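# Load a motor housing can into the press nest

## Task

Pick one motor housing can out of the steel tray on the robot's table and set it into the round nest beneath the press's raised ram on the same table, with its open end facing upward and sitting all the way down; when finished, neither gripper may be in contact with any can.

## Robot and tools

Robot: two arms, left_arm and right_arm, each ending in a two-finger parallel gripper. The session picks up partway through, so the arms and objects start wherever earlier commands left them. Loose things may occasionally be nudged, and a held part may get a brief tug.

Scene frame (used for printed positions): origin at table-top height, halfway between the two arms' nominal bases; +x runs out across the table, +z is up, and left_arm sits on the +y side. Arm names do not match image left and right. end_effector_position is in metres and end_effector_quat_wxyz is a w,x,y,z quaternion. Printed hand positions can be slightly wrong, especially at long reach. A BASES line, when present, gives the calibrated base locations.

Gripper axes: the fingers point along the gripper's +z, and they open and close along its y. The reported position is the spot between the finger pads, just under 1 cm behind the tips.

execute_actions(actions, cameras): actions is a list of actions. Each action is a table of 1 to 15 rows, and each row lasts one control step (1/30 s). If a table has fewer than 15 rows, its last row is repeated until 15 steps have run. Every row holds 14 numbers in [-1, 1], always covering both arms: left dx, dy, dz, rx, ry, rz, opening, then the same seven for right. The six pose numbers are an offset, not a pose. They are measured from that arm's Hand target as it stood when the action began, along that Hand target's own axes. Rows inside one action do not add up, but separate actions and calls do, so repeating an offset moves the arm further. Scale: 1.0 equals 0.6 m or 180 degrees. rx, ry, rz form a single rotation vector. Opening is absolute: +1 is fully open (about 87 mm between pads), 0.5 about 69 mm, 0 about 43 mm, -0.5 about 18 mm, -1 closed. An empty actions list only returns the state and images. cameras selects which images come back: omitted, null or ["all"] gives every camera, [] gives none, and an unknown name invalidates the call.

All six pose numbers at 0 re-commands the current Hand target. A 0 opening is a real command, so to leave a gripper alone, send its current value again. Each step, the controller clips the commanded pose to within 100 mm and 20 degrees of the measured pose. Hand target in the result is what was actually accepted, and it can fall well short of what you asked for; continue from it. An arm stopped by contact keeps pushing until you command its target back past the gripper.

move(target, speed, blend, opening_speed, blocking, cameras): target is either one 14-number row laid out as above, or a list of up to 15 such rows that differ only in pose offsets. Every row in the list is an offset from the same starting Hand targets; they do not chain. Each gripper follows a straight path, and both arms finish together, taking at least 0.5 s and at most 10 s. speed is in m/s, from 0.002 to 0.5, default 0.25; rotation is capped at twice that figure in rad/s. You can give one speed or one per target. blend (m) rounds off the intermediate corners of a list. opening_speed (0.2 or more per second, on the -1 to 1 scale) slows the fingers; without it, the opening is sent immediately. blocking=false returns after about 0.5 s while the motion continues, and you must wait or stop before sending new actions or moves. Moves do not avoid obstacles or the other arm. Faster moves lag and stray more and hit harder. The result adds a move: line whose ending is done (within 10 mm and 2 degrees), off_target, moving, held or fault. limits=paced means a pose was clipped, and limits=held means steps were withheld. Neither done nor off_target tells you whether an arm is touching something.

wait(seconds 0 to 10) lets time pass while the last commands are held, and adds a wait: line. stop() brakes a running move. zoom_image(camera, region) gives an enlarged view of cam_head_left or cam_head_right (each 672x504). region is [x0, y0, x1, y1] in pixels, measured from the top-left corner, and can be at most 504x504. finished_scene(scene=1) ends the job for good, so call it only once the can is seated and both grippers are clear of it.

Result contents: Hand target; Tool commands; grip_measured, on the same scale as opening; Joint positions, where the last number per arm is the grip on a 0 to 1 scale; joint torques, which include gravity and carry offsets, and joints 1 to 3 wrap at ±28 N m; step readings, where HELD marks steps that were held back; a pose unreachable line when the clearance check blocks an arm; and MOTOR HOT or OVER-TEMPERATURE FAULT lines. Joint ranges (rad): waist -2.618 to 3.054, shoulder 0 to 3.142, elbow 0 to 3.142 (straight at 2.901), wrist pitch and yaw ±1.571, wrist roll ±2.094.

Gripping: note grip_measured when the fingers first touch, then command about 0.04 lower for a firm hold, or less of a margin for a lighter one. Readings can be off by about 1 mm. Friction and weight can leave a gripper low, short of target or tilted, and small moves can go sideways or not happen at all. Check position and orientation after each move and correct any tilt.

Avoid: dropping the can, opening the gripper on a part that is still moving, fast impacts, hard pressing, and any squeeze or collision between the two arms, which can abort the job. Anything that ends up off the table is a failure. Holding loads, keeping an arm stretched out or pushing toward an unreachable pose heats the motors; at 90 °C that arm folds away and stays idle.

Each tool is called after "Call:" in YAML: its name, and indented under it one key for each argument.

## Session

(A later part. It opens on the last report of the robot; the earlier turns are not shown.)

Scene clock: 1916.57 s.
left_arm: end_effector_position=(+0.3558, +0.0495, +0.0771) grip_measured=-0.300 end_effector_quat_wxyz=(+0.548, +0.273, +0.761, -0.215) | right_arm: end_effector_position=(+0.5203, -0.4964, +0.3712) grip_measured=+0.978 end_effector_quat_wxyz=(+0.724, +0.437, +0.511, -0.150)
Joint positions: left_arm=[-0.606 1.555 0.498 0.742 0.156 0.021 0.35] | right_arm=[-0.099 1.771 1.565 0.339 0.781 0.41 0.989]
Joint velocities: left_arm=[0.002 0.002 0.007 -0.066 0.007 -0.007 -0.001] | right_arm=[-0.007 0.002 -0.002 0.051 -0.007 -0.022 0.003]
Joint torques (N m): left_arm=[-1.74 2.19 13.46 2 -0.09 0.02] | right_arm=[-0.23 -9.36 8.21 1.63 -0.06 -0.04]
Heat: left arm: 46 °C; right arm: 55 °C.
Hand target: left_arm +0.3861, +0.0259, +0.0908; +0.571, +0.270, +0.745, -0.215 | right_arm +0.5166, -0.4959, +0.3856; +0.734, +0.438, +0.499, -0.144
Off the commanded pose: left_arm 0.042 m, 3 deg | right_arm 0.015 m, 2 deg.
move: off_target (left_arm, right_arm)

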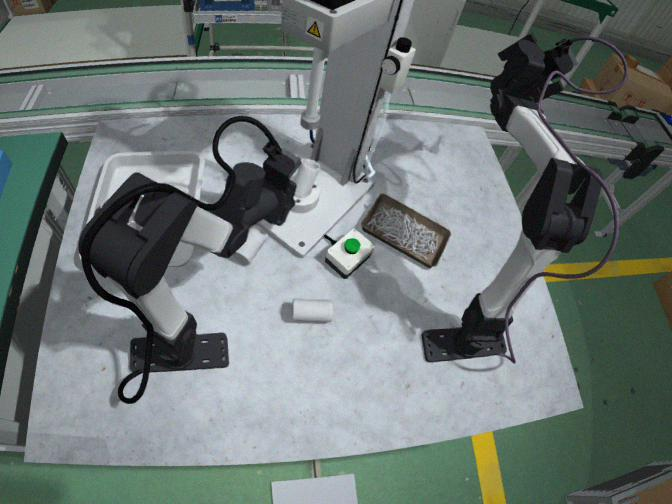

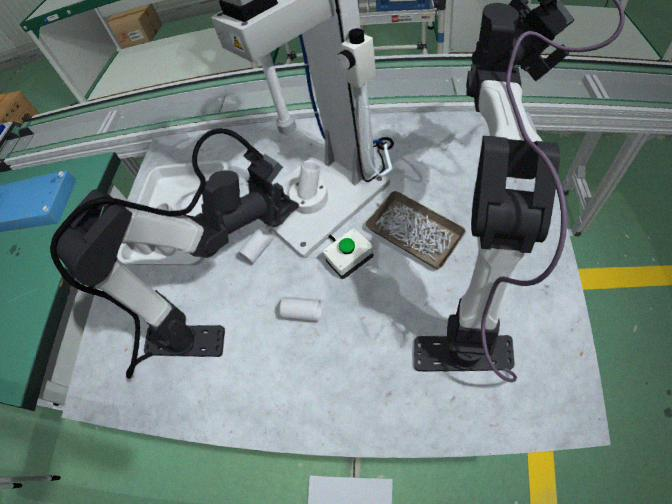

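Call:
move:
  target: [-0.008,0,-0.068,0,0,0,-0.3,0,0,0,0,0,0,1]
  speed: 0.07

Call:
zoom_image:
  camera: "cam_head_right"
  region: [180, 130, 340, 250]

Scene clock: 1921.37 s.
left_arm: end_effector_position=(+0.3536, +0.0511, +0.0957) grip_measured=-0.300 end_effector_quat_wxyz=(+0.560, +0.271, +0.752, -0.217) | right_arm: end_effector_position=(+0.5203, -0.4964, +0.3712) grip_measured=+0.978 end_effector_quat_wxyz=(+0.724, +0.437, +0.511, -0.150)
Joint positions: left_arm=[-0.606 1.483 0.498 0.7 0.155 0.021 0.35] | right_arm=[-0.099 1.771 1.565 0.339 0.781 0.41 0.989]
Joint velocities: left_arm=[-0.017 -0.012 0.002 -0.037 0.007 -0.037 0.001] | right_arm=[-0.017 -0.002 0.017 0.037 0.007 0.037 -0.013]
Joint torques (N m): left_arm=[0.02 -7.88 6.28 1.58 0.07 0.13] | right_arm=[-0.23 -9.36 8.21 1.62 -0.06 -0.04]
Heat: left arm: 46 °C; right arm: 55 °C.
Hand target: left_arm +0.3571, +0.0504, +0.1070; +0.571, +0.270, +0.745, -0.215 | right_arm +0.5166, -0.4959, +0.3856; +0.734, +0.438, +0.499, -0.144
Off the commanded pose: left_arm 0.011 m, 1 deg | right_arm 0.015 m, 2 deg.
move: off_target (left_arm, right_arm)

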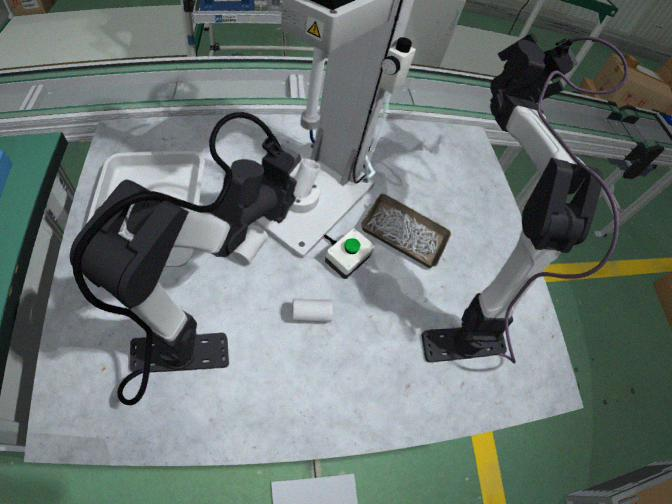

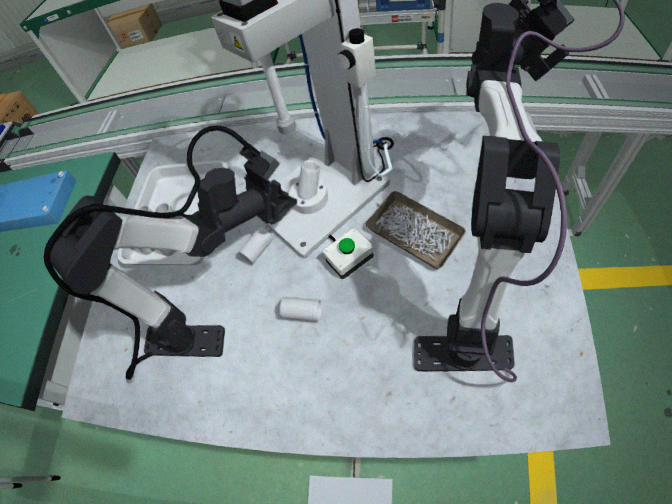

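Scaled by 3.150.

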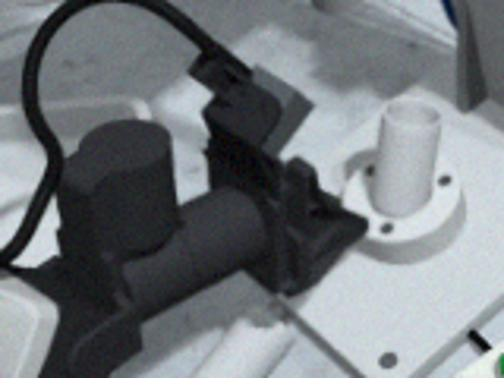

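Call:
move:
  target: [-0.014,0.009,0.08,0,0,0,-0.3,0,0,0,0,0,0,1]
  speed: 0.07
  cameras: ["cam_head_right"]

Call:
zoom_image:
  camera: "cam_head_right"
  region: [260, 130, 340, 210]

Scene clock: 1932.50 s.
left_arm: end_effector_position=(+0.3764, +0.0354, +0.0896) grip_measured=-0.300 end_effector_quat_wxyz=(+0.551, +0.274, +0.757, -0.218) | right_arm: end_effector_position=(+0.5203, -0.4964, +0.3712) grip_measured=+0.978 end_effector_quat_wxyz=(+0.724, +0.437, +0.511, -0.150)
Joint positions: left_arm=[-0.606 1.606 0.607 0.693 0.163 0.021 0.35] | right_arm=[-0.099 1.771 1.565 0.339 0.781 0.41 0.989]
Joint velocities: left_arm=[-0.022 -0.027 0.012 -0.007 0.007 -0.022 0.001] | right_arm=[-0.017 0.002 0.002 -0.022 0.037 -0.066 0.008]
Joint torques (N m): left_arm=[-0.5 -1.84 10.78 1.9 -0.02 0.08] | right_arm=[-0.23 -9.35 8.21 1.63 -0.06 -0.04]
Heat: left arm: 46 °C; right arm: 55 °C.
Hand target: left_arm +0.3977, +0.0234, +0.1014; +0.571, +0.270, +0.745, -0.215 | right_arm +0.5166, -0.4959, +0.3856; +0.734, +0.438, +0.499, -0.144
Off the commanded pose: left_arm 0.028 m, 3 deg | right_arm 0.015 m, 2 deg.
move: off_target (left_arm, right_arm)
Images, in order (width x height): cam_head_right 672x504.

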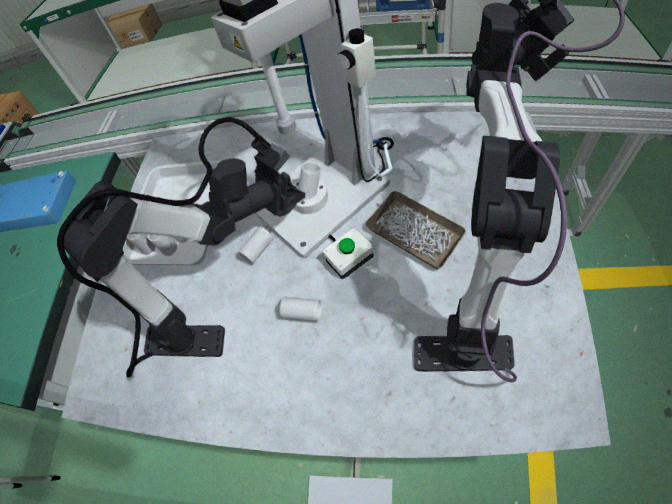

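Scaled by 6.300.

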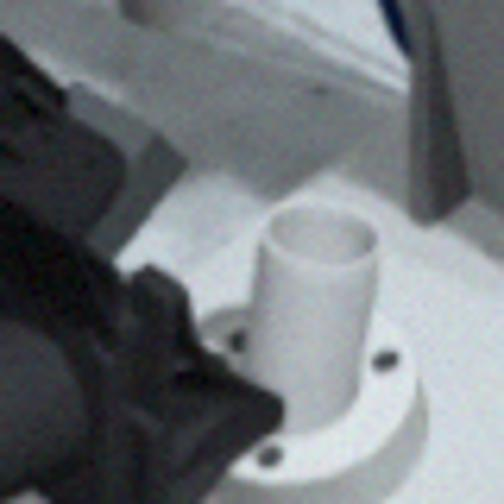

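Call:
move:
  target: [-0.004,0,0.02,0,0,0,-0.3,0,0,0,0,0,0,1]
  speed: 0.04
  cameras: ["cam_head_right"]

Call:
zoom_image:
  camera: "cam_head_right"
  region: [260, 130, 340, 210]

Scene clock: 1940.60 s.
left_arm: end_effector_position=(+0.3758, +0.0320, +0.0851) grip_measured=-0.299 end_effector_quat_wxyz=(+0.539, +0.280, +0.763, -0.223) | right_arm: end_effector_position=(+0.5203, -0.4964, +0.3712) grip_measured=+0.978 end_effector_quat_wxyz=(+0.724, +0.437, +0.511, -0.150)
Joint positions: left_arm=[-0.607 1.62 0.627 0.662 0.18 0.022 0.35] | right_arm=[-0.099 1.771 1.565 0.339 0.781 0.41 0.989]
Joint velocities: left_arm=[-0.002 -0.022 -0.007 0.007 -0.095 -0.095 -0.001] | right_arm=[-0.022 -0.042 0.032 -0.007 -0.051 -0.022 0.003]
Joint torques (N m): left_arm=[-0.85 -0.08 12.22 2.19 -0.25 0.07] | right_arm=[-0.23 -9.36 8.21 1.63 -0.06 -0.04]
Heat: left arm: 49 °C; right arm: 55 °C.
Hand target: left_arm +0.4070, +0.0155, +0.1005; +0.571, +0.270, +0.745, -0.215 | right_arm +0.5166, -0.4959, +0.3856; +0.734, +0.438, +0.499, -0.144
Off the commanded pose: left_arm 0.039 m, 4 deg | right_arm 0.015 m, 2 deg.
move: off_target (left_arm, right_arm)
Images, in order (width x height): cam_head_right 672x504.

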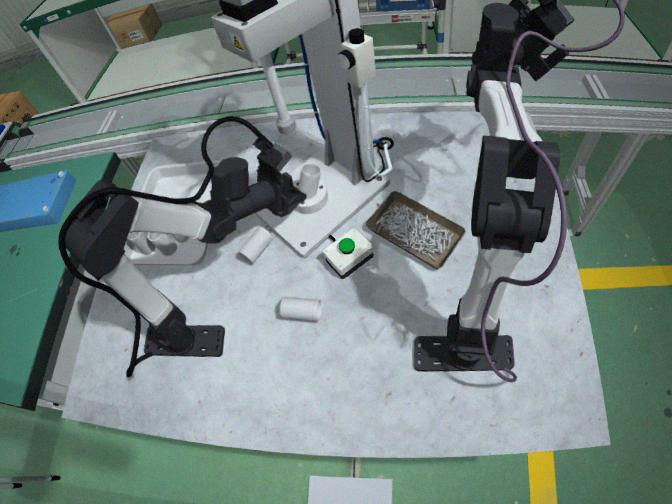

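Scaled by 6.300.

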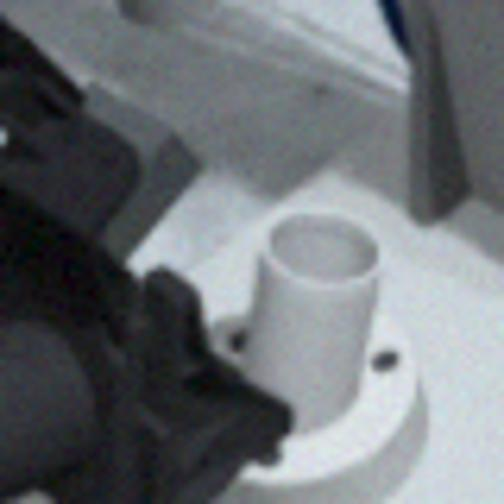

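Call:
move:
  target: [0,0,-0.14,0,0,0,-0.3,0,0,0,0,0,0,1]
  speed: 0.08
  cameras: ["cam_head_left","cam_head_right"]

Call:
zoom_image:
  camera: "cam_head_right"
  region: [260, 130, 340, 210]

Call:
zoom_image:
  camera: "cam_head_left"
  region: [260, 130, 340, 210]

Scene clock: 1950.27 s.
left_arm: end_effector_position=(+0.3478, +0.0649, +0.1235) grip_measured=-0.300 end_effector_quat_wxyz=(+0.571, +0.266, +0.746, -0.215) | right_arm: end_effector_position=(+0.5203, -0.4964, +0.3712) grip_measured=+0.978 end_effector_quat_wxyz=(+0.724, +0.437, +0.511, -0.150)
Joint positions: left_arm=[-0.577 1.338 0.498 0.577 0.173 0.029 0.35] | right_arm=[-0.099 1.771 1.565 0.339 0.781 0.41 0.989]
Joint velocities: left_arm=[0.037 -0.002 -0.007 0.095 0.022 -0.037 -0.009] | right_arm=[0.007 -0.002 -0.012 0.037 -0.007 0.037 0.013]
Joint torques (N m): left_arm=[0.68 -6.76 4.86 1.58 0.21 0.18] | right_arm=[-0.23 -9.36 8.21 1.63 -0.06 -0.04]
Heat: left arm: 49 °C; right arm: 55 °C.
Hand target: left_arm +0.3453, +0.0679, +0.1243; +0.571, +0.271, +0.745, -0.214 | right_arm +0.5166, -0.4959, +0.3856; +0.734, +0.438, +0.499, -0.144
Off the commanded pose: left_arm 0.004 m, 0 deg | right_arm 0.015 m, 2 deg.
move: off_target (right_arm)

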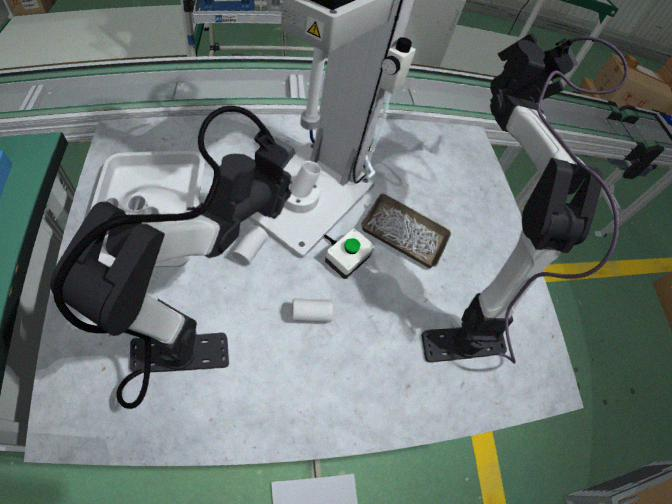

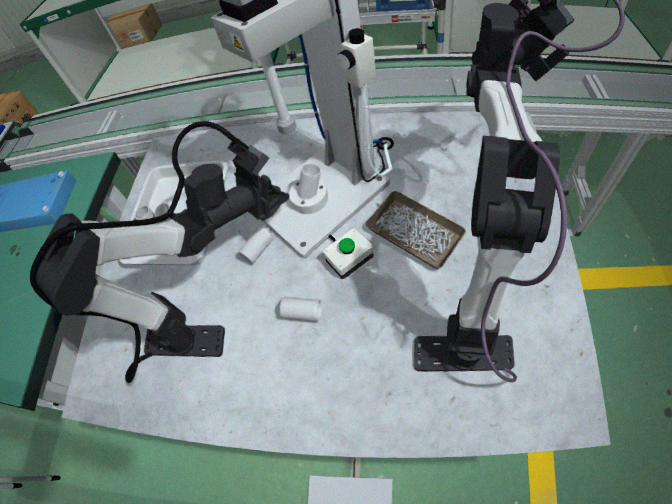

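Scaled by 6.300.

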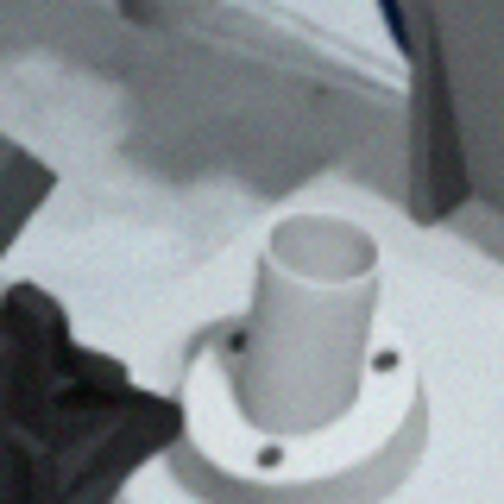

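Scaled by 6.300.

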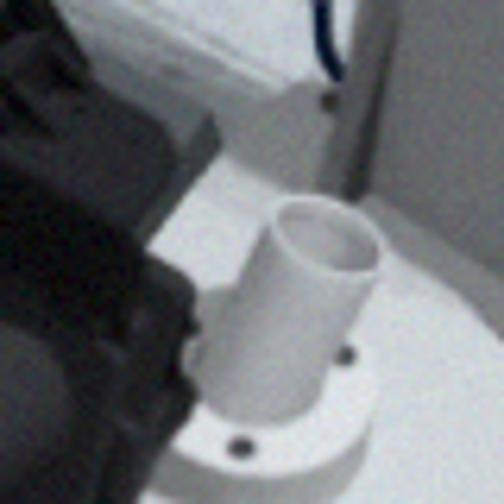

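Call:
move:
  target:
    - [0,-0.0143,0.08,0,0,0,0.7,0,0,0,0,0,0,1]
    - [-0.005,-0.0143,0.13,0,0,0,0.7,0,0,0,0,0,0,1]
    - [-0.005,-0.0143,0.174,0,0,0,0.7,0,0,0,0,0,0,1]
  speed: 0.06
  cameras: ["cam_head_right"]

Call:
zoom_image:
  camera: "cam_head_right"
  region: [260, 130, 340, 210]

Scene clock: 1970.10 s.
left_arm: end_effector_position=(+0.4102, +0.0028, +0.0887) grip_measured=+0.700 end_effector_quat_wxyz=(+0.559, +0.276, +0.753, -0.212) | right_arm: end_effector_position=(+0.5203, -0.4964, +0.3712) grip_measured=+0.978 end_effector_quat_wxyz=(+0.724, +0.437, +0.511, -0.150)
Joint positions: left_arm=[-0.644 1.77 0.778 0.701 0.117 0.024 0.85] | right_arm=[-0.099 1.771 1.565 0.339 0.781 0.41 0.989]
Joint velocities: left_arm=[-0.017 0.012 -0.012 -0.081 -0.007 0.022 0.002] | right_arm=[-0.007 0.002 -0.007 0.11 0.051 0.007 -0.003]
Joint torques (N m): left_arm=[-0.62 -7.2 7.35 1.84 0.04 -0.06] | right_arm=[-0.23 -9.36 8.21 1.63 -0.06 -0.04]
Heat: left arm: 47 °C; right arm: 55 °C.
Hand target: left_arm +0.4171, -0.0042, +0.0974; +0.571, +0.269, +0.745, -0.215 | right_arm +0.5166, -0.4959, +0.3856; +0.734, +0.438, +0.499, -0.144
Off the commanded pose: left_arm 0.016 m, 2 deg | right_arm 0.015 m, 2 deg.
move: off_target (left_arm, right_arm)
Images, in order (width x height): cam_head_right 672x504.

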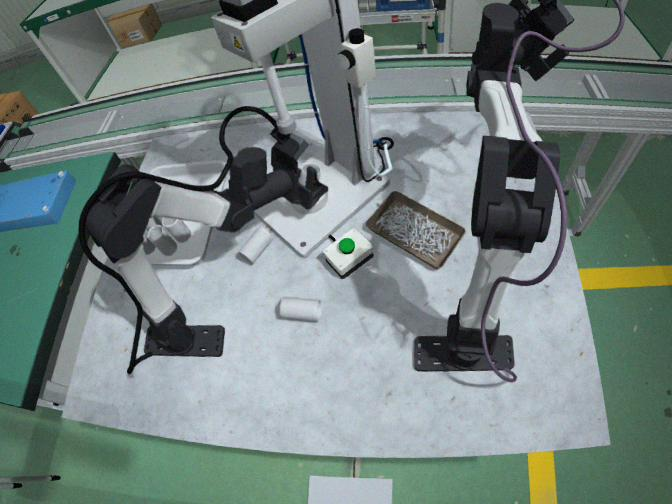

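Scaled by 6.300.

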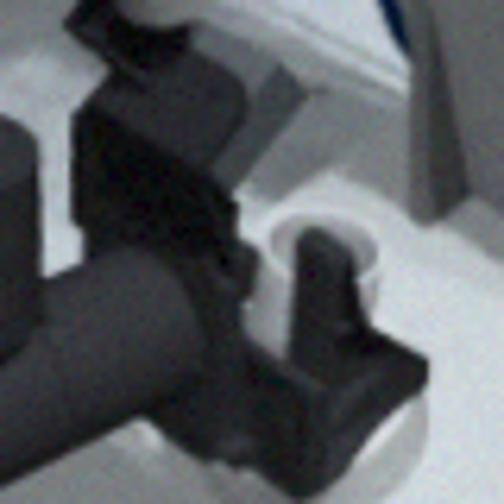

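Call:
move:
  target: [-0.003,0,0.016,0,0,0,0.7,0,0,0,0,0,0,1]
  speed: 0.05
  cameras: []

Call:
move:
  target: [0,0,0,0,0,0,-0.1,0,0,0,0,0,0,1]
  opening_speed: 0.3
  cameras: ["cam_head_right"]

Call:
zoom_image:
  camera: "cam_head_right"
  region: [260, 130, 340, 210]

Scene clock: 1977.67 s.
left_arm: end_effector_position=(+0.4182, -0.0039, +0.0895) grip_measured=+0.700 end_effector_quat_wxyz=(+0.562, +0.275, +0.751, -0.212) | right_arm: end_effector_position=(+0.5203, -0.4964, +0.3712) grip_measured=+0.978 end_effector_quat_wxyz=(+0.724, +0.437, +0.511, -0.150)
Joint positions: left_arm=[-0.647 1.804 0.818 0.702 0.114 0.023 0.85] | right_arm=[-0.099 1.771 1.565 0.339 0.781 0.41 0.989]
Joint velocities: left_arm=[-0.007 0.002 0.002 -0.081 -0.007 -0.007 -0.002] | right_arm=[0.007 -0.012 -0.017 -0.051 -0.007 -0.066 0.003]
Joint torques (N m): left_arm=[-0.61 -7.43 7.47 1.75 0.04 -0.05] | right_arm=[-0.23 -9.36 8.23 1.63 -0.06 -0.04]
Heat: left arm: 47 °C; right arm: 55 °C.
Hand target: left_arm +0.4245, -0.0105, +0.0964; +0.571, +0.269, +0.745, -0.215 | right_arm +0.5166, -0.4959, +0.3856; +0.734, +0.438, +0.499, -0.144
Off the commanded pose: left_arm 0.012 m, 1 deg | right_arm 0.015 m, 2 deg.
move: off_target (left_arm, right_arm)
No camera images: "cameras" was empty.

Scene clock: 1980.53 s.
left_arm: end_effector_position=(+0.4174, -0.0053, +0.0897) grip_measured=-0.038 end_effector_quat_wxyz=(+0.563, +0.277, +0.750, -0.211) | right_arm: end_effector_position=(+0.5203, -0.4964, +0.3712) grip_measured=+0.978 end_effector_quat_wxyz=(+0.724, +0.437, +0.511, -0.150)
Joint positions: left_arm=[-0.652 1.804 0.818 0.703 0.109 0.026 0.481] | right_arm=[-0.099 1.771 1.565 0.339 0.781 0.41 0.989]
Joint velocities: left_arm=[0.007 0.002 -0.007 -0.022 -0.022 0.022 -0.001] | right_arm=[0.012 -0.012 0.007 0.022 0.007 0.081 0.008]
Joint torques (N m): left_arm=[-0.05 -7.42 7.41 1.74 0.08 -0.07] | right_arm=[-0.23 -9.36 8.21 1.63 -0.06 -0.04]
Heat: left arm: 47 °C; right arm: 55 °C.
Hand target: left_arm +0.4245, -0.0105, +0.0964; +0.571, +0.269, +0.745, -0.216 | right_arm +0.5166, -0.4959, +0.3856; +0.734, +0.438, +0.499, -0.144
Off the commanded pose: left_arm 0.011 m, 1 deg | right_arm 0.015 m, 2 deg.
move: off_target (left_arm, right_arm)
Images, in order (width x height): cam_head_right 672x504.

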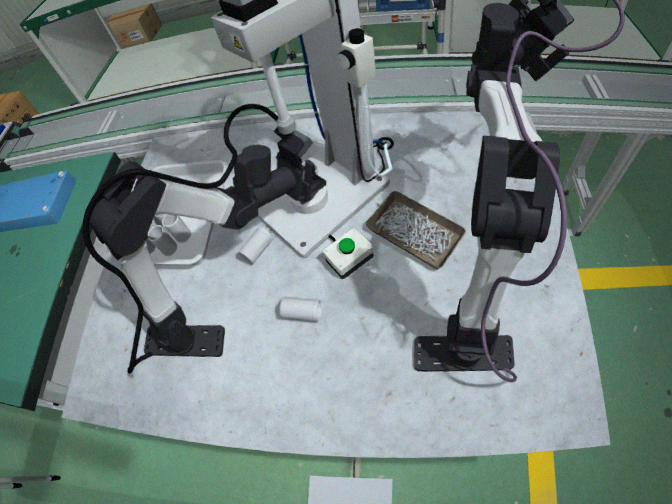

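Scaled by 6.300.

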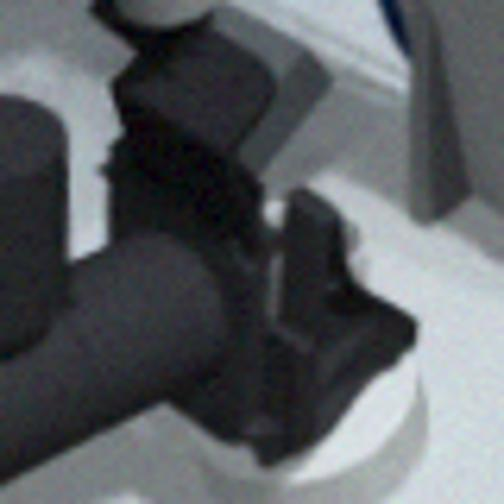

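Call:
move:
  target: [0,0.012,-0.003,0,-0.033,0,-0.1,0,0,0,0,0,0,1]
  speed: 0.03
  cameras: ["cam_head_right"]

Call:
zoom_image:
  camera: "cam_head_right"
  region: [260, 130, 340, 210]

Scene clock: 1986.07 s.
left_arm: end_effector_position=(+0.4219, -0.0041, +0.0922) grip_measured=-0.040 end_effector_quat_wxyz=(+0.596, +0.266, +0.723, -0.225) | right_arm: end_effector_position=(+0.5203, -0.4964, +0.3712) grip_measured=+0.978 end_effector_quat_wxyz=(+0.724, +0.437, +0.511, -0.150)
Joint positions: left_arm=[-0.638 1.845 0.767 0.887 0.125 0.016 0.48] | right_arm=[-0.099 1.771 1.565 0.339 0.781 0.41 0.989]
Joint velocities: left_arm=[-0.002 -0.032 0.017 -0.022 -0.022 -0.007 -0.009] | right_arm=[-0.017 0.002 -0.017 0.037 -0.022 0.037 -0.029]
Joint torques (N m): left_arm=[0.92 -7.36 4.96 2.1 0.15 -0.03] | right_arm=[-0.23 -9.36 8.21 1.63 -0.06 -0.04]
Heat: left arm: 47 °C; right arm: 55 °C.
Hand target: left_arm +0.4274, -0.0035, +0.0968; +0.609, +0.259, +0.714, -0.229 | right_arm +0.5166, -0.4959, +0.3856; +0.734, +0.438, +0.499, -0.144
Off the commanded pose: left_arm 0.007 m, 2 deg | right_arm 0.015 m, 2 deg.
move: off_target (right_arm)
Images, in order (width x height): cam_head_right 672x504.

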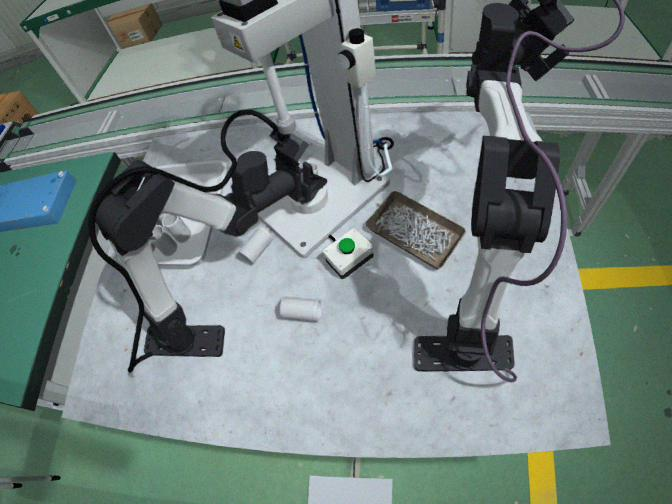

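Scaled by 6.300.

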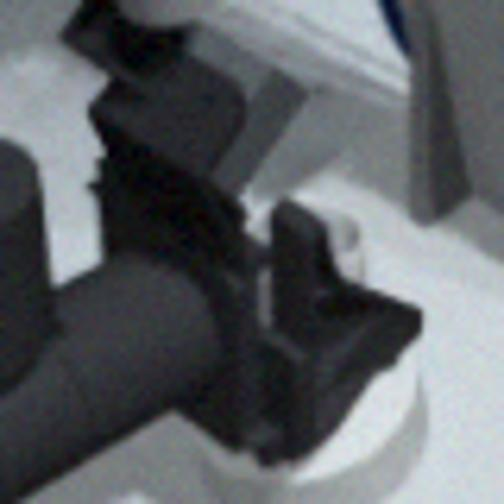

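Call:
move:
  target: [0,0.012,-0.01,0,0,-0.033,-0.1,0,0,0,0,0,0,1]
  speed: 0.03
  cameras: ["cam_head_right"]

Call:
zoom_image:
  camera: "cam_head_right"
  region: [260, 130, 340, 210]

Scene clock: 1991.70 s.
left_arm: end_effector_position=(+0.4224, -0.0010, +0.0949) grip_measured=-0.040 end_effector_quat_wxyz=(+0.586, +0.232, +0.730, -0.264) | right_arm: end_effector_position=(+0.5203, -0.4964, +0.3712) grip_measured=+0.978 end_effector_quat_wxyz=(+0.724, +0.437, +0.511, -0.150)
Joint positions: left_arm=[-0.607 1.845 0.759 0.909 0.174 -0.084 0.48] | right_arm=[-0.099 1.771 1.565 0.339 0.781 0.41 0.989]
Joint velocities: left_arm=[-0.012 -0.017 -0.007 -0.007 0.022 0.037 0.001] | right_arm=[0.002 -0.007 0.022 -0.066 -0.051 -0.037 0.018]
Joint torques (N m): left_arm=[1.42 -8.8 4.21 1.93 0.07 0.02] | right_arm=[-0.21 -9.36 8.21 1.63 -0.06 -0.04]
Heat: left arm: 46 °C; right arm: 55 °C.
Hand target: left_arm +0.4276, +0.0060, +0.0979; +0.596, +0.222, +0.727, -0.259 | right_arm +0.5166, -0.4959, +0.3856; +0.734, +0.438, +0.499, -0.144
Off the commanded pose: left_arm 0.009 m, 2 deg | right_arm 0.015 m, 2 deg.
move: off_target (right_arm)
Images, in order (width x height): cam_head_right 672x504.

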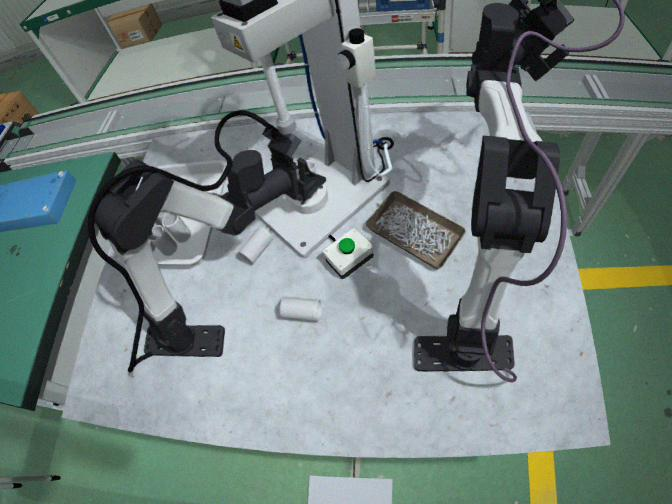

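Scaled by 6.300.

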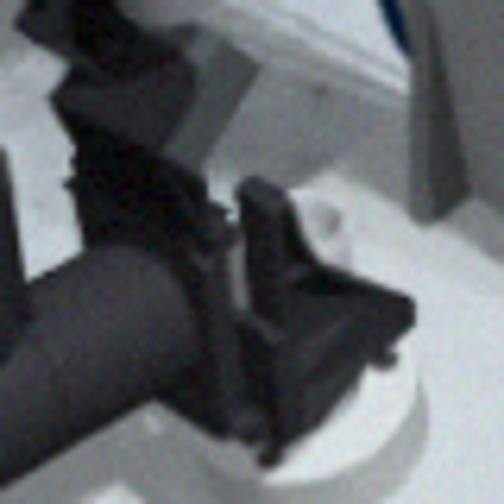

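Call:
move:
  target: [0,0.014,-0.01,0,0,-0.012,-0.1,0,0,0,0,0,0,1]
  speed: 0.03
  cameras: ["cam_head_left","cam_head_right"]

Call:
zoom_image:
  camera: "cam_head_right"
  region: [260, 130, 340, 210]

Call:
zoom_image:
  camera: "cam_head_left"
  region: [260, 130, 340, 210]

Scene clock: 1998.70 s.
left_arm: end_effector_position=(+0.4209, +0.0011, +0.0969) grip_measured=-0.040 end_effector_quat_wxyz=(+0.582, +0.224, +0.727, -0.288) | right_arm: end_effector_position=(+0.5203, -0.4964, +0.3712) grip_measured=+0.978 end_effector_quat_wxyz=(+0.724, +0.437, +0.511, -0.150)
Joint positions: left_arm=[-0.584 1.845 0.747 0.936 0.226 -0.124 0.48] | right_arm=[-0.099 1.771 1.565 0.339 0.781 0.41 0.989]
Joint velocities: left_arm=[-0.022 0.007 -0.002 -0.037 -0.051 0.037 -0.004] | right_arm=[-0.002 -0.002 0.002 -0.007 -0.007 0.022 0.013]
Joint torques (N m): left_arm=[2.28 -10 3.77 1.7 -0.11 0.12] | right_arm=[-0.23 -9.36 8.21 1.63 -0.06 -0.04]
Heat: left arm: 45 °C; right arm: 55 °C.
Hand target: left_arm +0.4285, +0.0165, +0.0981; +0.591, +0.209, +0.731, -0.270 | right_arm +0.5166, -0.4959, +0.3856; +0.734, +0.438, +0.499, -0.144
Off the commanded pose: left_arm 0.017 m, 3 deg | right_arm 0.015 m, 2 deg.
move: off_target (left_arm, right_arm)

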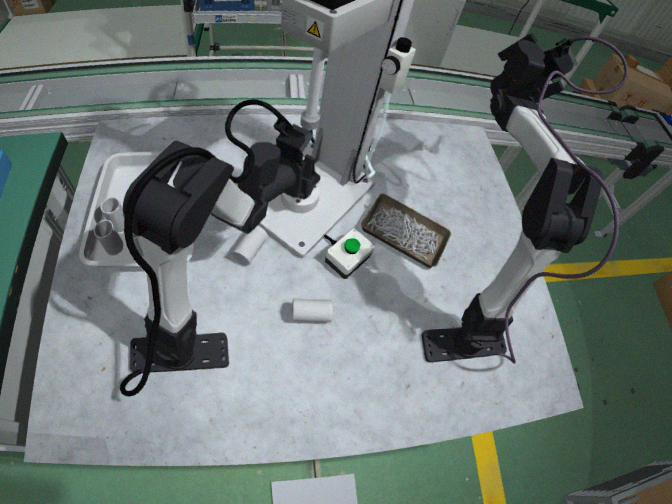

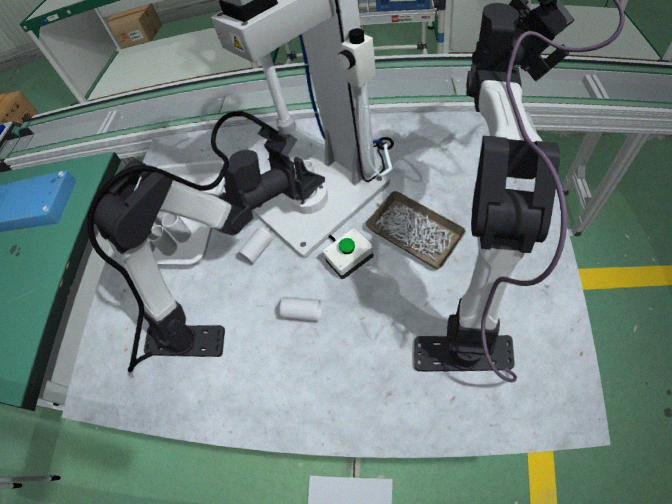

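Scaled by 6.300.

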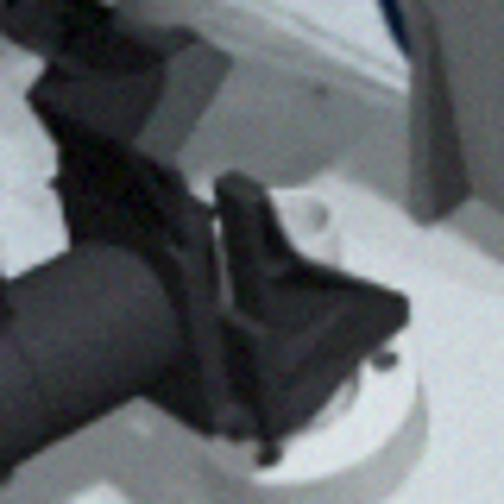

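Scaled by 6.300.

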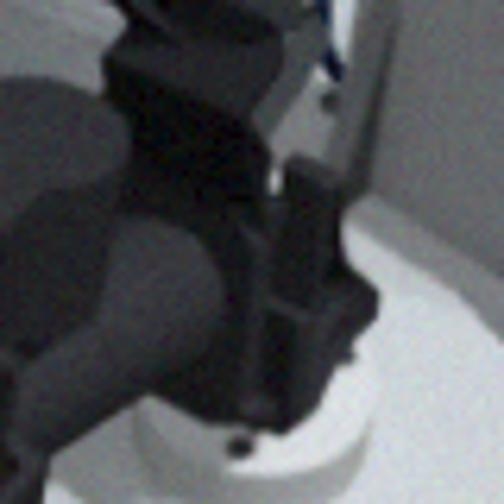

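Call:
move:
  target: [0.01,0.004,-0.014,0,-0.025,-0.012,-0.1,0,0,0,0,0,0,1]
  speed: 0.03
  cameras: ["cam_head_left","cam_head_right"]

Call:
zoom_image:
  camera: "cam_head_right"
  region: [260, 130, 340, 210]

Call:
zoom_image:
  camera: "cam_head_left"
  region: [260, 130, 340, 210]

Scene clock: 2005.87 s.
left_arm: end_effector_position=(+0.4163, +0.0104, +0.1072) grip_measured=-0.040 end_effector_quat_wxyz=(+0.619, +0.200, +0.695, -0.308) | right_arm: end_effector_position=(+0.5203, -0.4964, +0.3712) grip_measured=+0.978 end_effector_quat_wxyz=(+0.724, +0.437, +0.511, -0.150)
Joint positions: left_arm=[-0.568 1.862 0.66 1.155 0.226 -0.172 0.48] | right_arm=[-0.099 1.771 1.565 0.339 0.781 0.41 0.989]
Joint velocities: left_arm=[-0.012 0.012 0.017 0.022 0.007 -0.022 0.006] | right_arm=[-0.002 0.002 -0.012 0.022 -0.037 -0.007 0.003]
Joint torques (N m): left_arm=[1.91 -6.8 3.28 1.65 -0.14 0.1] | right_arm=[-0.23 -9.36 8.21 1.63 -0.06 -0.04]
Heat: left arm: 44 °C; right arm: 55 °C.
Hand target: left_arm +0.4221, +0.0239, +0.0933; +0.614, +0.185, +0.711, -0.289 | right_arm +0.5166, -0.4959, +0.3856; +0.734, +0.438, +0.499, -0.144
Off the commanded pose: left_arm 0.020 m, 3 deg | right_arm 0.015 m, 2 deg.
move: off_target (left_arm, right_arm)

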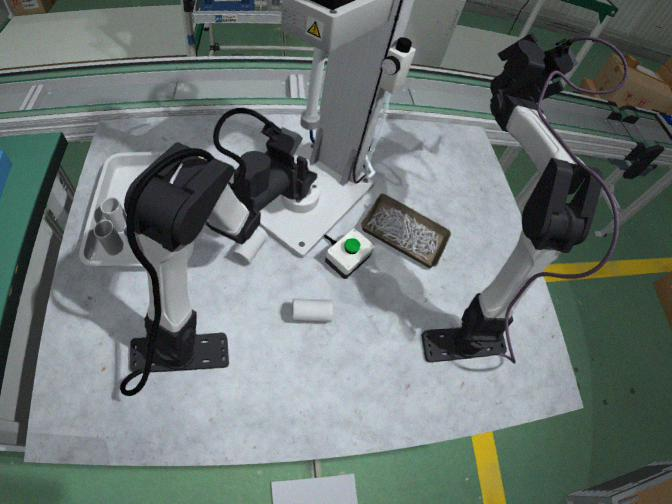

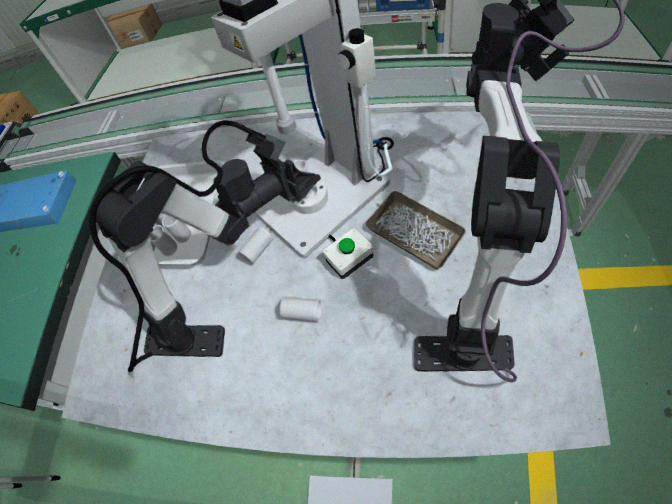

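Scaled by 6.300.

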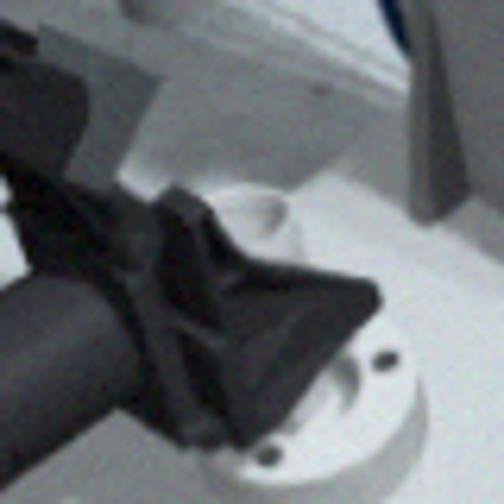

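Scaled by 6.300.

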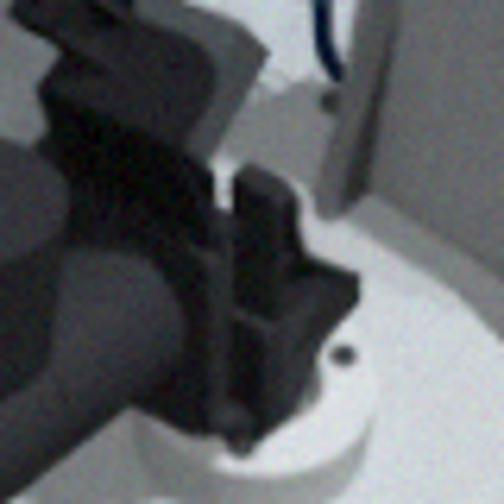

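Call:
move:
  target: [0.002,-0.018,0.0195,0,0,0,-0.1,0,0,0,0,0,0,1]
  speed: 0.03
  cameras: ["cam_head_left","cam_head_right"]

Call:
zoom_image:
  camera: "cam_head_right"
  region: [260, 130, 340, 210]

Scene clock: 2013.67 s.
left_arm: end_effector_position=(+0.4184, +0.0052, +0.1029) grip_measured=-0.040 end_effector_quat_wxyz=(+0.621, +0.194, +0.697, -0.303) | right_arm: end_effector_position=(+0.5203, -0.4964, +0.3712) grip_measured=+0.978 end_effector_quat_wxyz=(+0.724, +0.437, +0.511, -0.150)
Joint positions: left_arm=[-0.588 1.889 0.672 1.171 0.189 -0.174 0.48] | right_arm=[-0.099 1.771 1.565 0.339 0.781 0.41 0.989]
Joint velocities: left_arm=[0.007 0.002 0.002 -0.081 0.051 0.007 -0.013] | right_arm=[-0.007 -0.007 0.002 0.007 -0.037 0.022 -0.003]
Joint torques (N m): left_arm=[0.05 -6.89 5.31 1.37 -0.2 0.07] | right_arm=[-0.23 -9.36 8.21 1.63 -0.06 -0.04]
Heat: left arm: 43 °C; right arm: 55 °C.
Hand target: left_arm +0.4241, +0.0079, +0.0928; +0.614, +0.184, +0.711, -0.290 | right_arm +0.5166, -0.4959, +0.3856; +0.734, +0.438, +0.499, -0.144
Off the commanded pose: left_arm 0.012 m, 3 deg | right_arm 0.015 m, 2 deg.
move: off_target (left_arm, right_arm)

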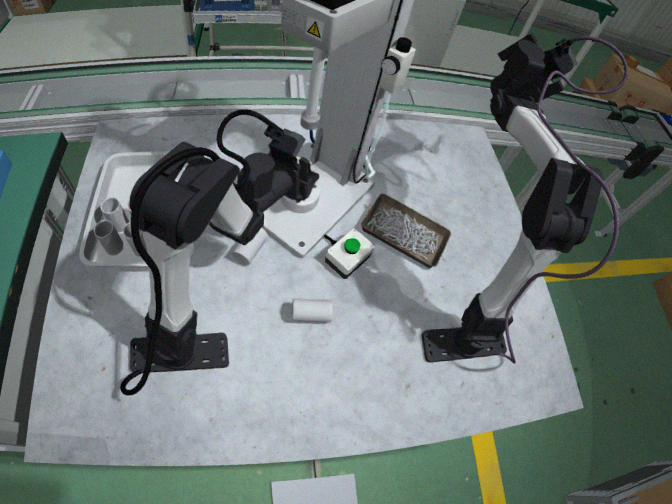

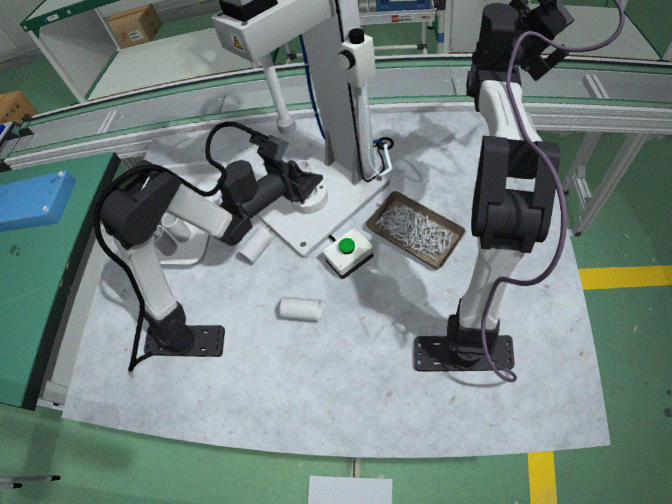

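Scaled by 6.300.

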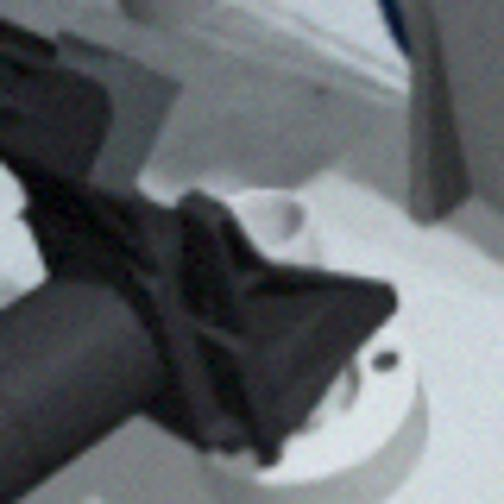

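Call:
move:
  target: [0.02,-0.004,0.001,0,0,0,-0.1,0,0,0,0,0,0,1]
  speed: 0.03
  cameras: ["cam_head_left","cam_head_right"]

Call:
zoom_image:
  camera: "cam_head_right"
  region: [260, 130, 340, 210]

Call:
zoom_image:
  camera: "cam_head_left"
  region: [260, 130, 340, 210]

Scene clock: 2017.80 s.
left_arm: end_effector_position=(+0.4201, +0.0031, +0.0970) grip_measured=-0.040 end_effector_quat_wxyz=(+0.627, +0.189, +0.694, -0.299) | right_arm: end_effector_position=(+0.5203, -0.4964, +0.3712) grip_measured=+0.978 end_effector_quat_wxyz=(+0.724, +0.437, +0.511, -0.150)
Joint positions: left_arm=[-0.598 1.928 0.672 1.221 0.165 -0.174 0.48] | right_arm=[-0.099 1.771 1.565 0.339 0.781 0.41 0.989]
Joint velocities: left_arm=[0.007 -0.017 -0.002 0.007 -0.066 -0.066 -0.006] | right_arm=[0.002 -0.002 -0.022 -0.037 -0.022 0.022 0.003]
Joint torques (N m): left_arm=[-0.2 -6.6 4.26 1.41 -0.09 0.05] | right_arm=[-0.23 -9.36 8.21 1.62 -0.06 -0.04]
Heat: left arm: 43 °C; right arm: 55 °C.
Hand target: left_arm +0.4208, +0.0047, +0.0812; +0.614, +0.184, +0.711, -0.290 | right_arm +0.5166, -0.4959, +0.3856; +0.734, +0.438, +0.499, -0.144
Off the commanded pose: left_arm 0.016 m, 3 deg | right_arm 0.015 m, 2 deg.
move: off_target (left_arm, right_arm)

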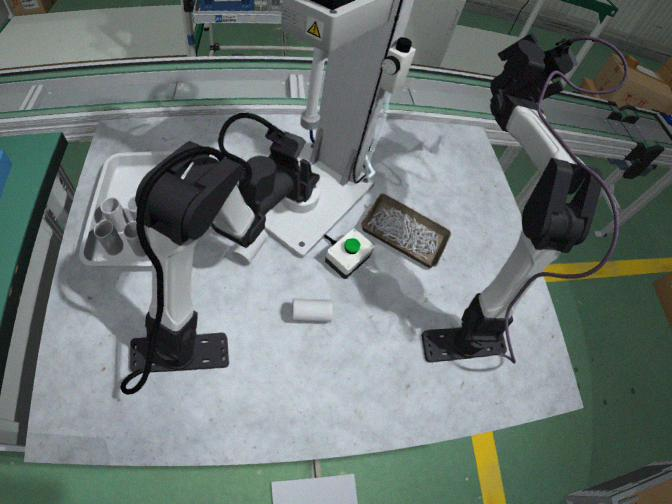

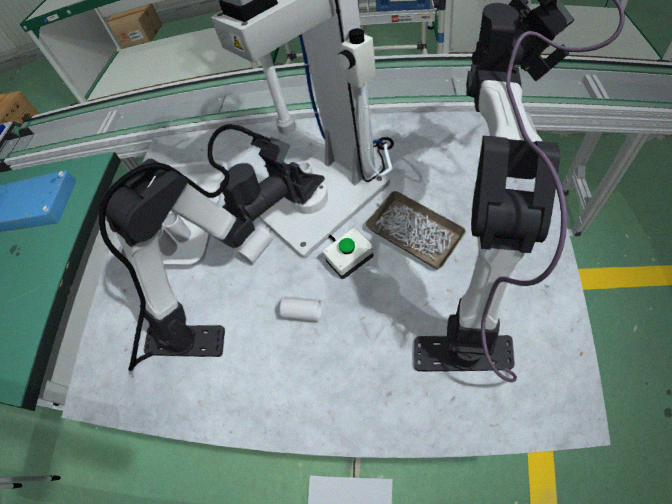

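Scaled by 6.300.

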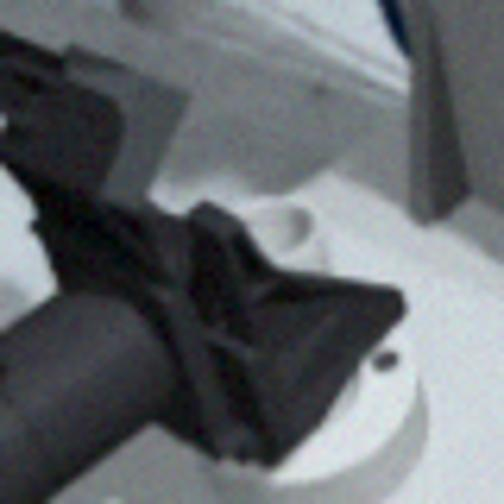

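Scaled by 6.300.

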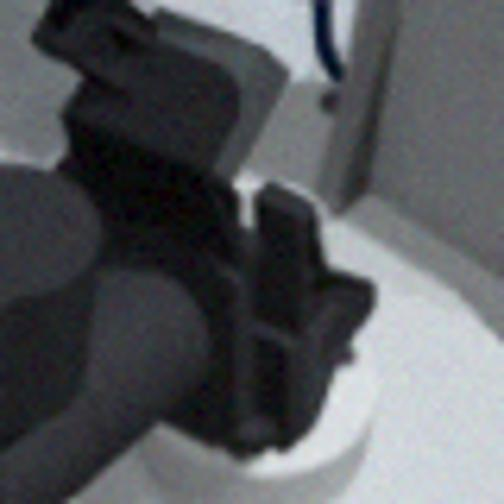

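Call:
move:
  target: [0.022,0,0.001,0,0.01,0,-0.1,0,0,0,0,0,0,1]
  speed: 0.03
  cameras: ["cam_head_right"]

Call:
zoom_image:
  camera: "cam_head_right"
  region: [260, 130, 340, 210]

Scene clock: 2021.73 s.
left_arm: end_effector_position=(+0.4208, +0.0028, +0.0949) grip_measured=-0.040 end_effector_quat_wxyz=(+0.629, +0.188, +0.693, -0.298) | right_arm: end_effector_position=(+0.5203, -0.4964, +0.3712) grip_measured=+0.978 end_effector_quat_wxyz=(+0.724, +0.437, +0.511, -0.150)
Joint positions: left_arm=[-0.6 1.941 0.672 1.237 0.16 -0.174 0.48] | right_arm=[-0.099 1.771 1.565 0.339 0.781 0.41 0.989]
Joint velocities: left_arm=[0.017 -0.017 -0.002 0.007 -0.081 0.007 -0.011] | right_arm=[-0.002 -0.007 0.012 0.022 0.051 0.081 -0.018]
Joint torques (N m): left_arm=[-0.64 -5.63 4.16 1.17 -0.04 0.05] | right_arm=[-0.23 -9.35 8.21 1.63 -0.06 -0.04]
Heat: left arm: 43 °C; right arm: 55 °C.
Hand target: left_arm +0.4188, +0.0031, +0.0682; +0.603, +0.188, +0.720, -0.287 | right_arm +0.5166, -0.4959, +0.3856; +0.734, +0.438, +0.499, -0.144
Off the commanded pose: left_arm 0.027 m, 5 deg | right_arm 0.015 m, 2 deg.
move: off_target (left_arm, right_arm)
Images, in order (width x height): cam_head_right 672x504.

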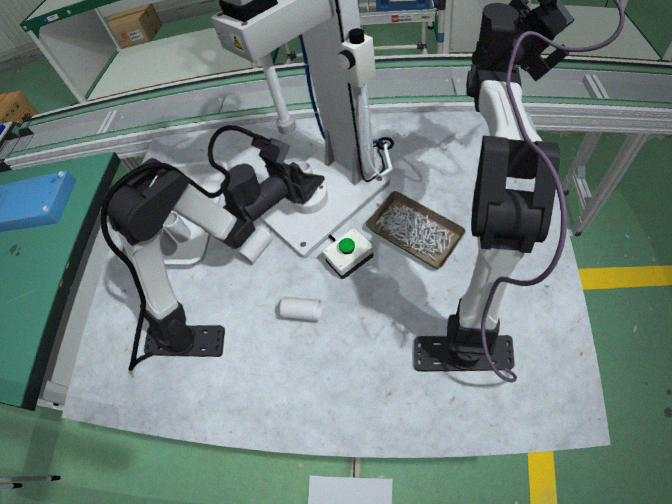

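Scaled by 6.300.

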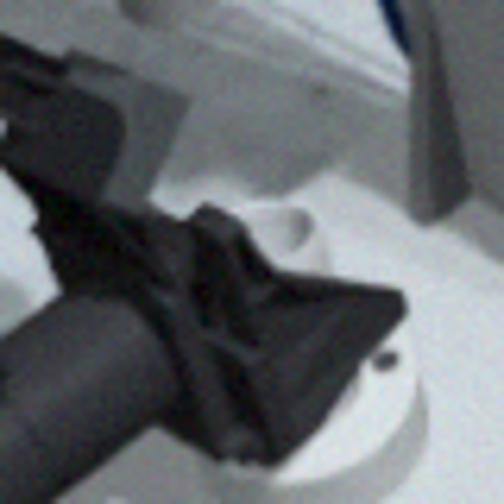

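Call:
move:
  target: [0.0,-0.008,0.007,0,0,0,-0.1,0,0,0,0,0,0,1]
  speed: 0.03
  cameras: ["cam_head_right"]

Call:
zoom_image:
  camera: "cam_head_right"
  region: [280, 160, 320, 200]

Scene clock: 2025.70 s.
left_arm: end_effector_position=(+0.4195, +0.0001, +0.0945) grip_measured=-0.041 end_effector_quat_wxyz=(+0.630, +0.186, +0.693, -0.297) | right_arm: end_effector_position=(+0.5203, -0.4964, +0.3712) grip_measured=+0.978 end_effector_quat_wxyz=(+0.724, +0.437, +0.511, -0.150)
Joint positions: left_arm=[-0.612 1.945 0.672 1.244 0.144 -0.174 0.48] | right_arm=[-0.099 1.771 1.565 0.339 0.781 0.41 0.989]
Joint velocities: left_arm=[0.002 0.002 -0.017 -0.007 -0.037 -0.022 0.001] | right_arm=[-0.017 -0.017 -0.002 0.11 -0.022 -0.037 -0.003]
Joint torques (N m): left_arm=[-1.1 -5.42 5.2 1.05 -0.04 0.07] | right_arm=[-0.23 -9.36 8.21 1.63 -0.06 -0.04]
Heat: left arm: 43 °C; right arm: 55 °C.
Hand target: left_arm +0.4191, -0.0033, +0.0686; +0.603, +0.188, +0.720, -0.287 | right_arm +0.5166, -0.4959, +0.3856; +0.734, +0.438, +0.499, -0.144
Off the commanded pose: left_arm 0.026 m, 5 deg | right_arm 0.015 m, 2 deg.
move: off_target (left_arm, right_arm)
Images, in order (width x height): cam_head_right 672x504.

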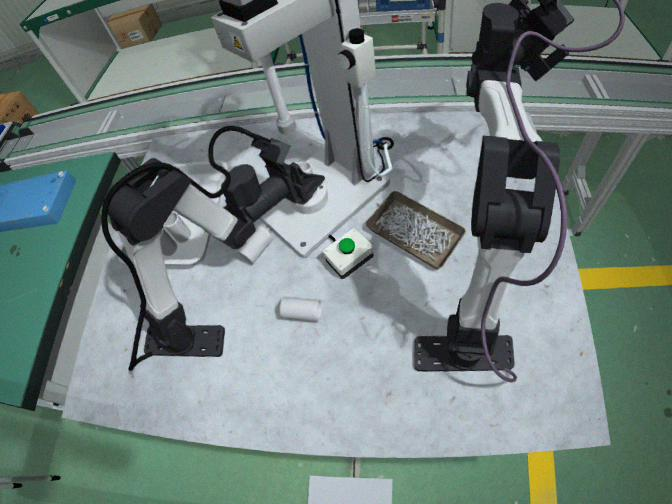

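Scaled by 12.600.

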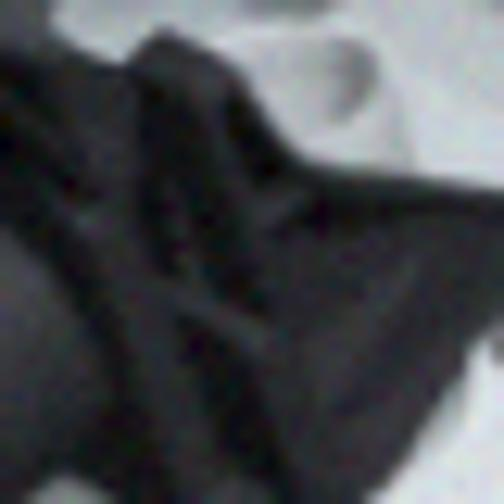

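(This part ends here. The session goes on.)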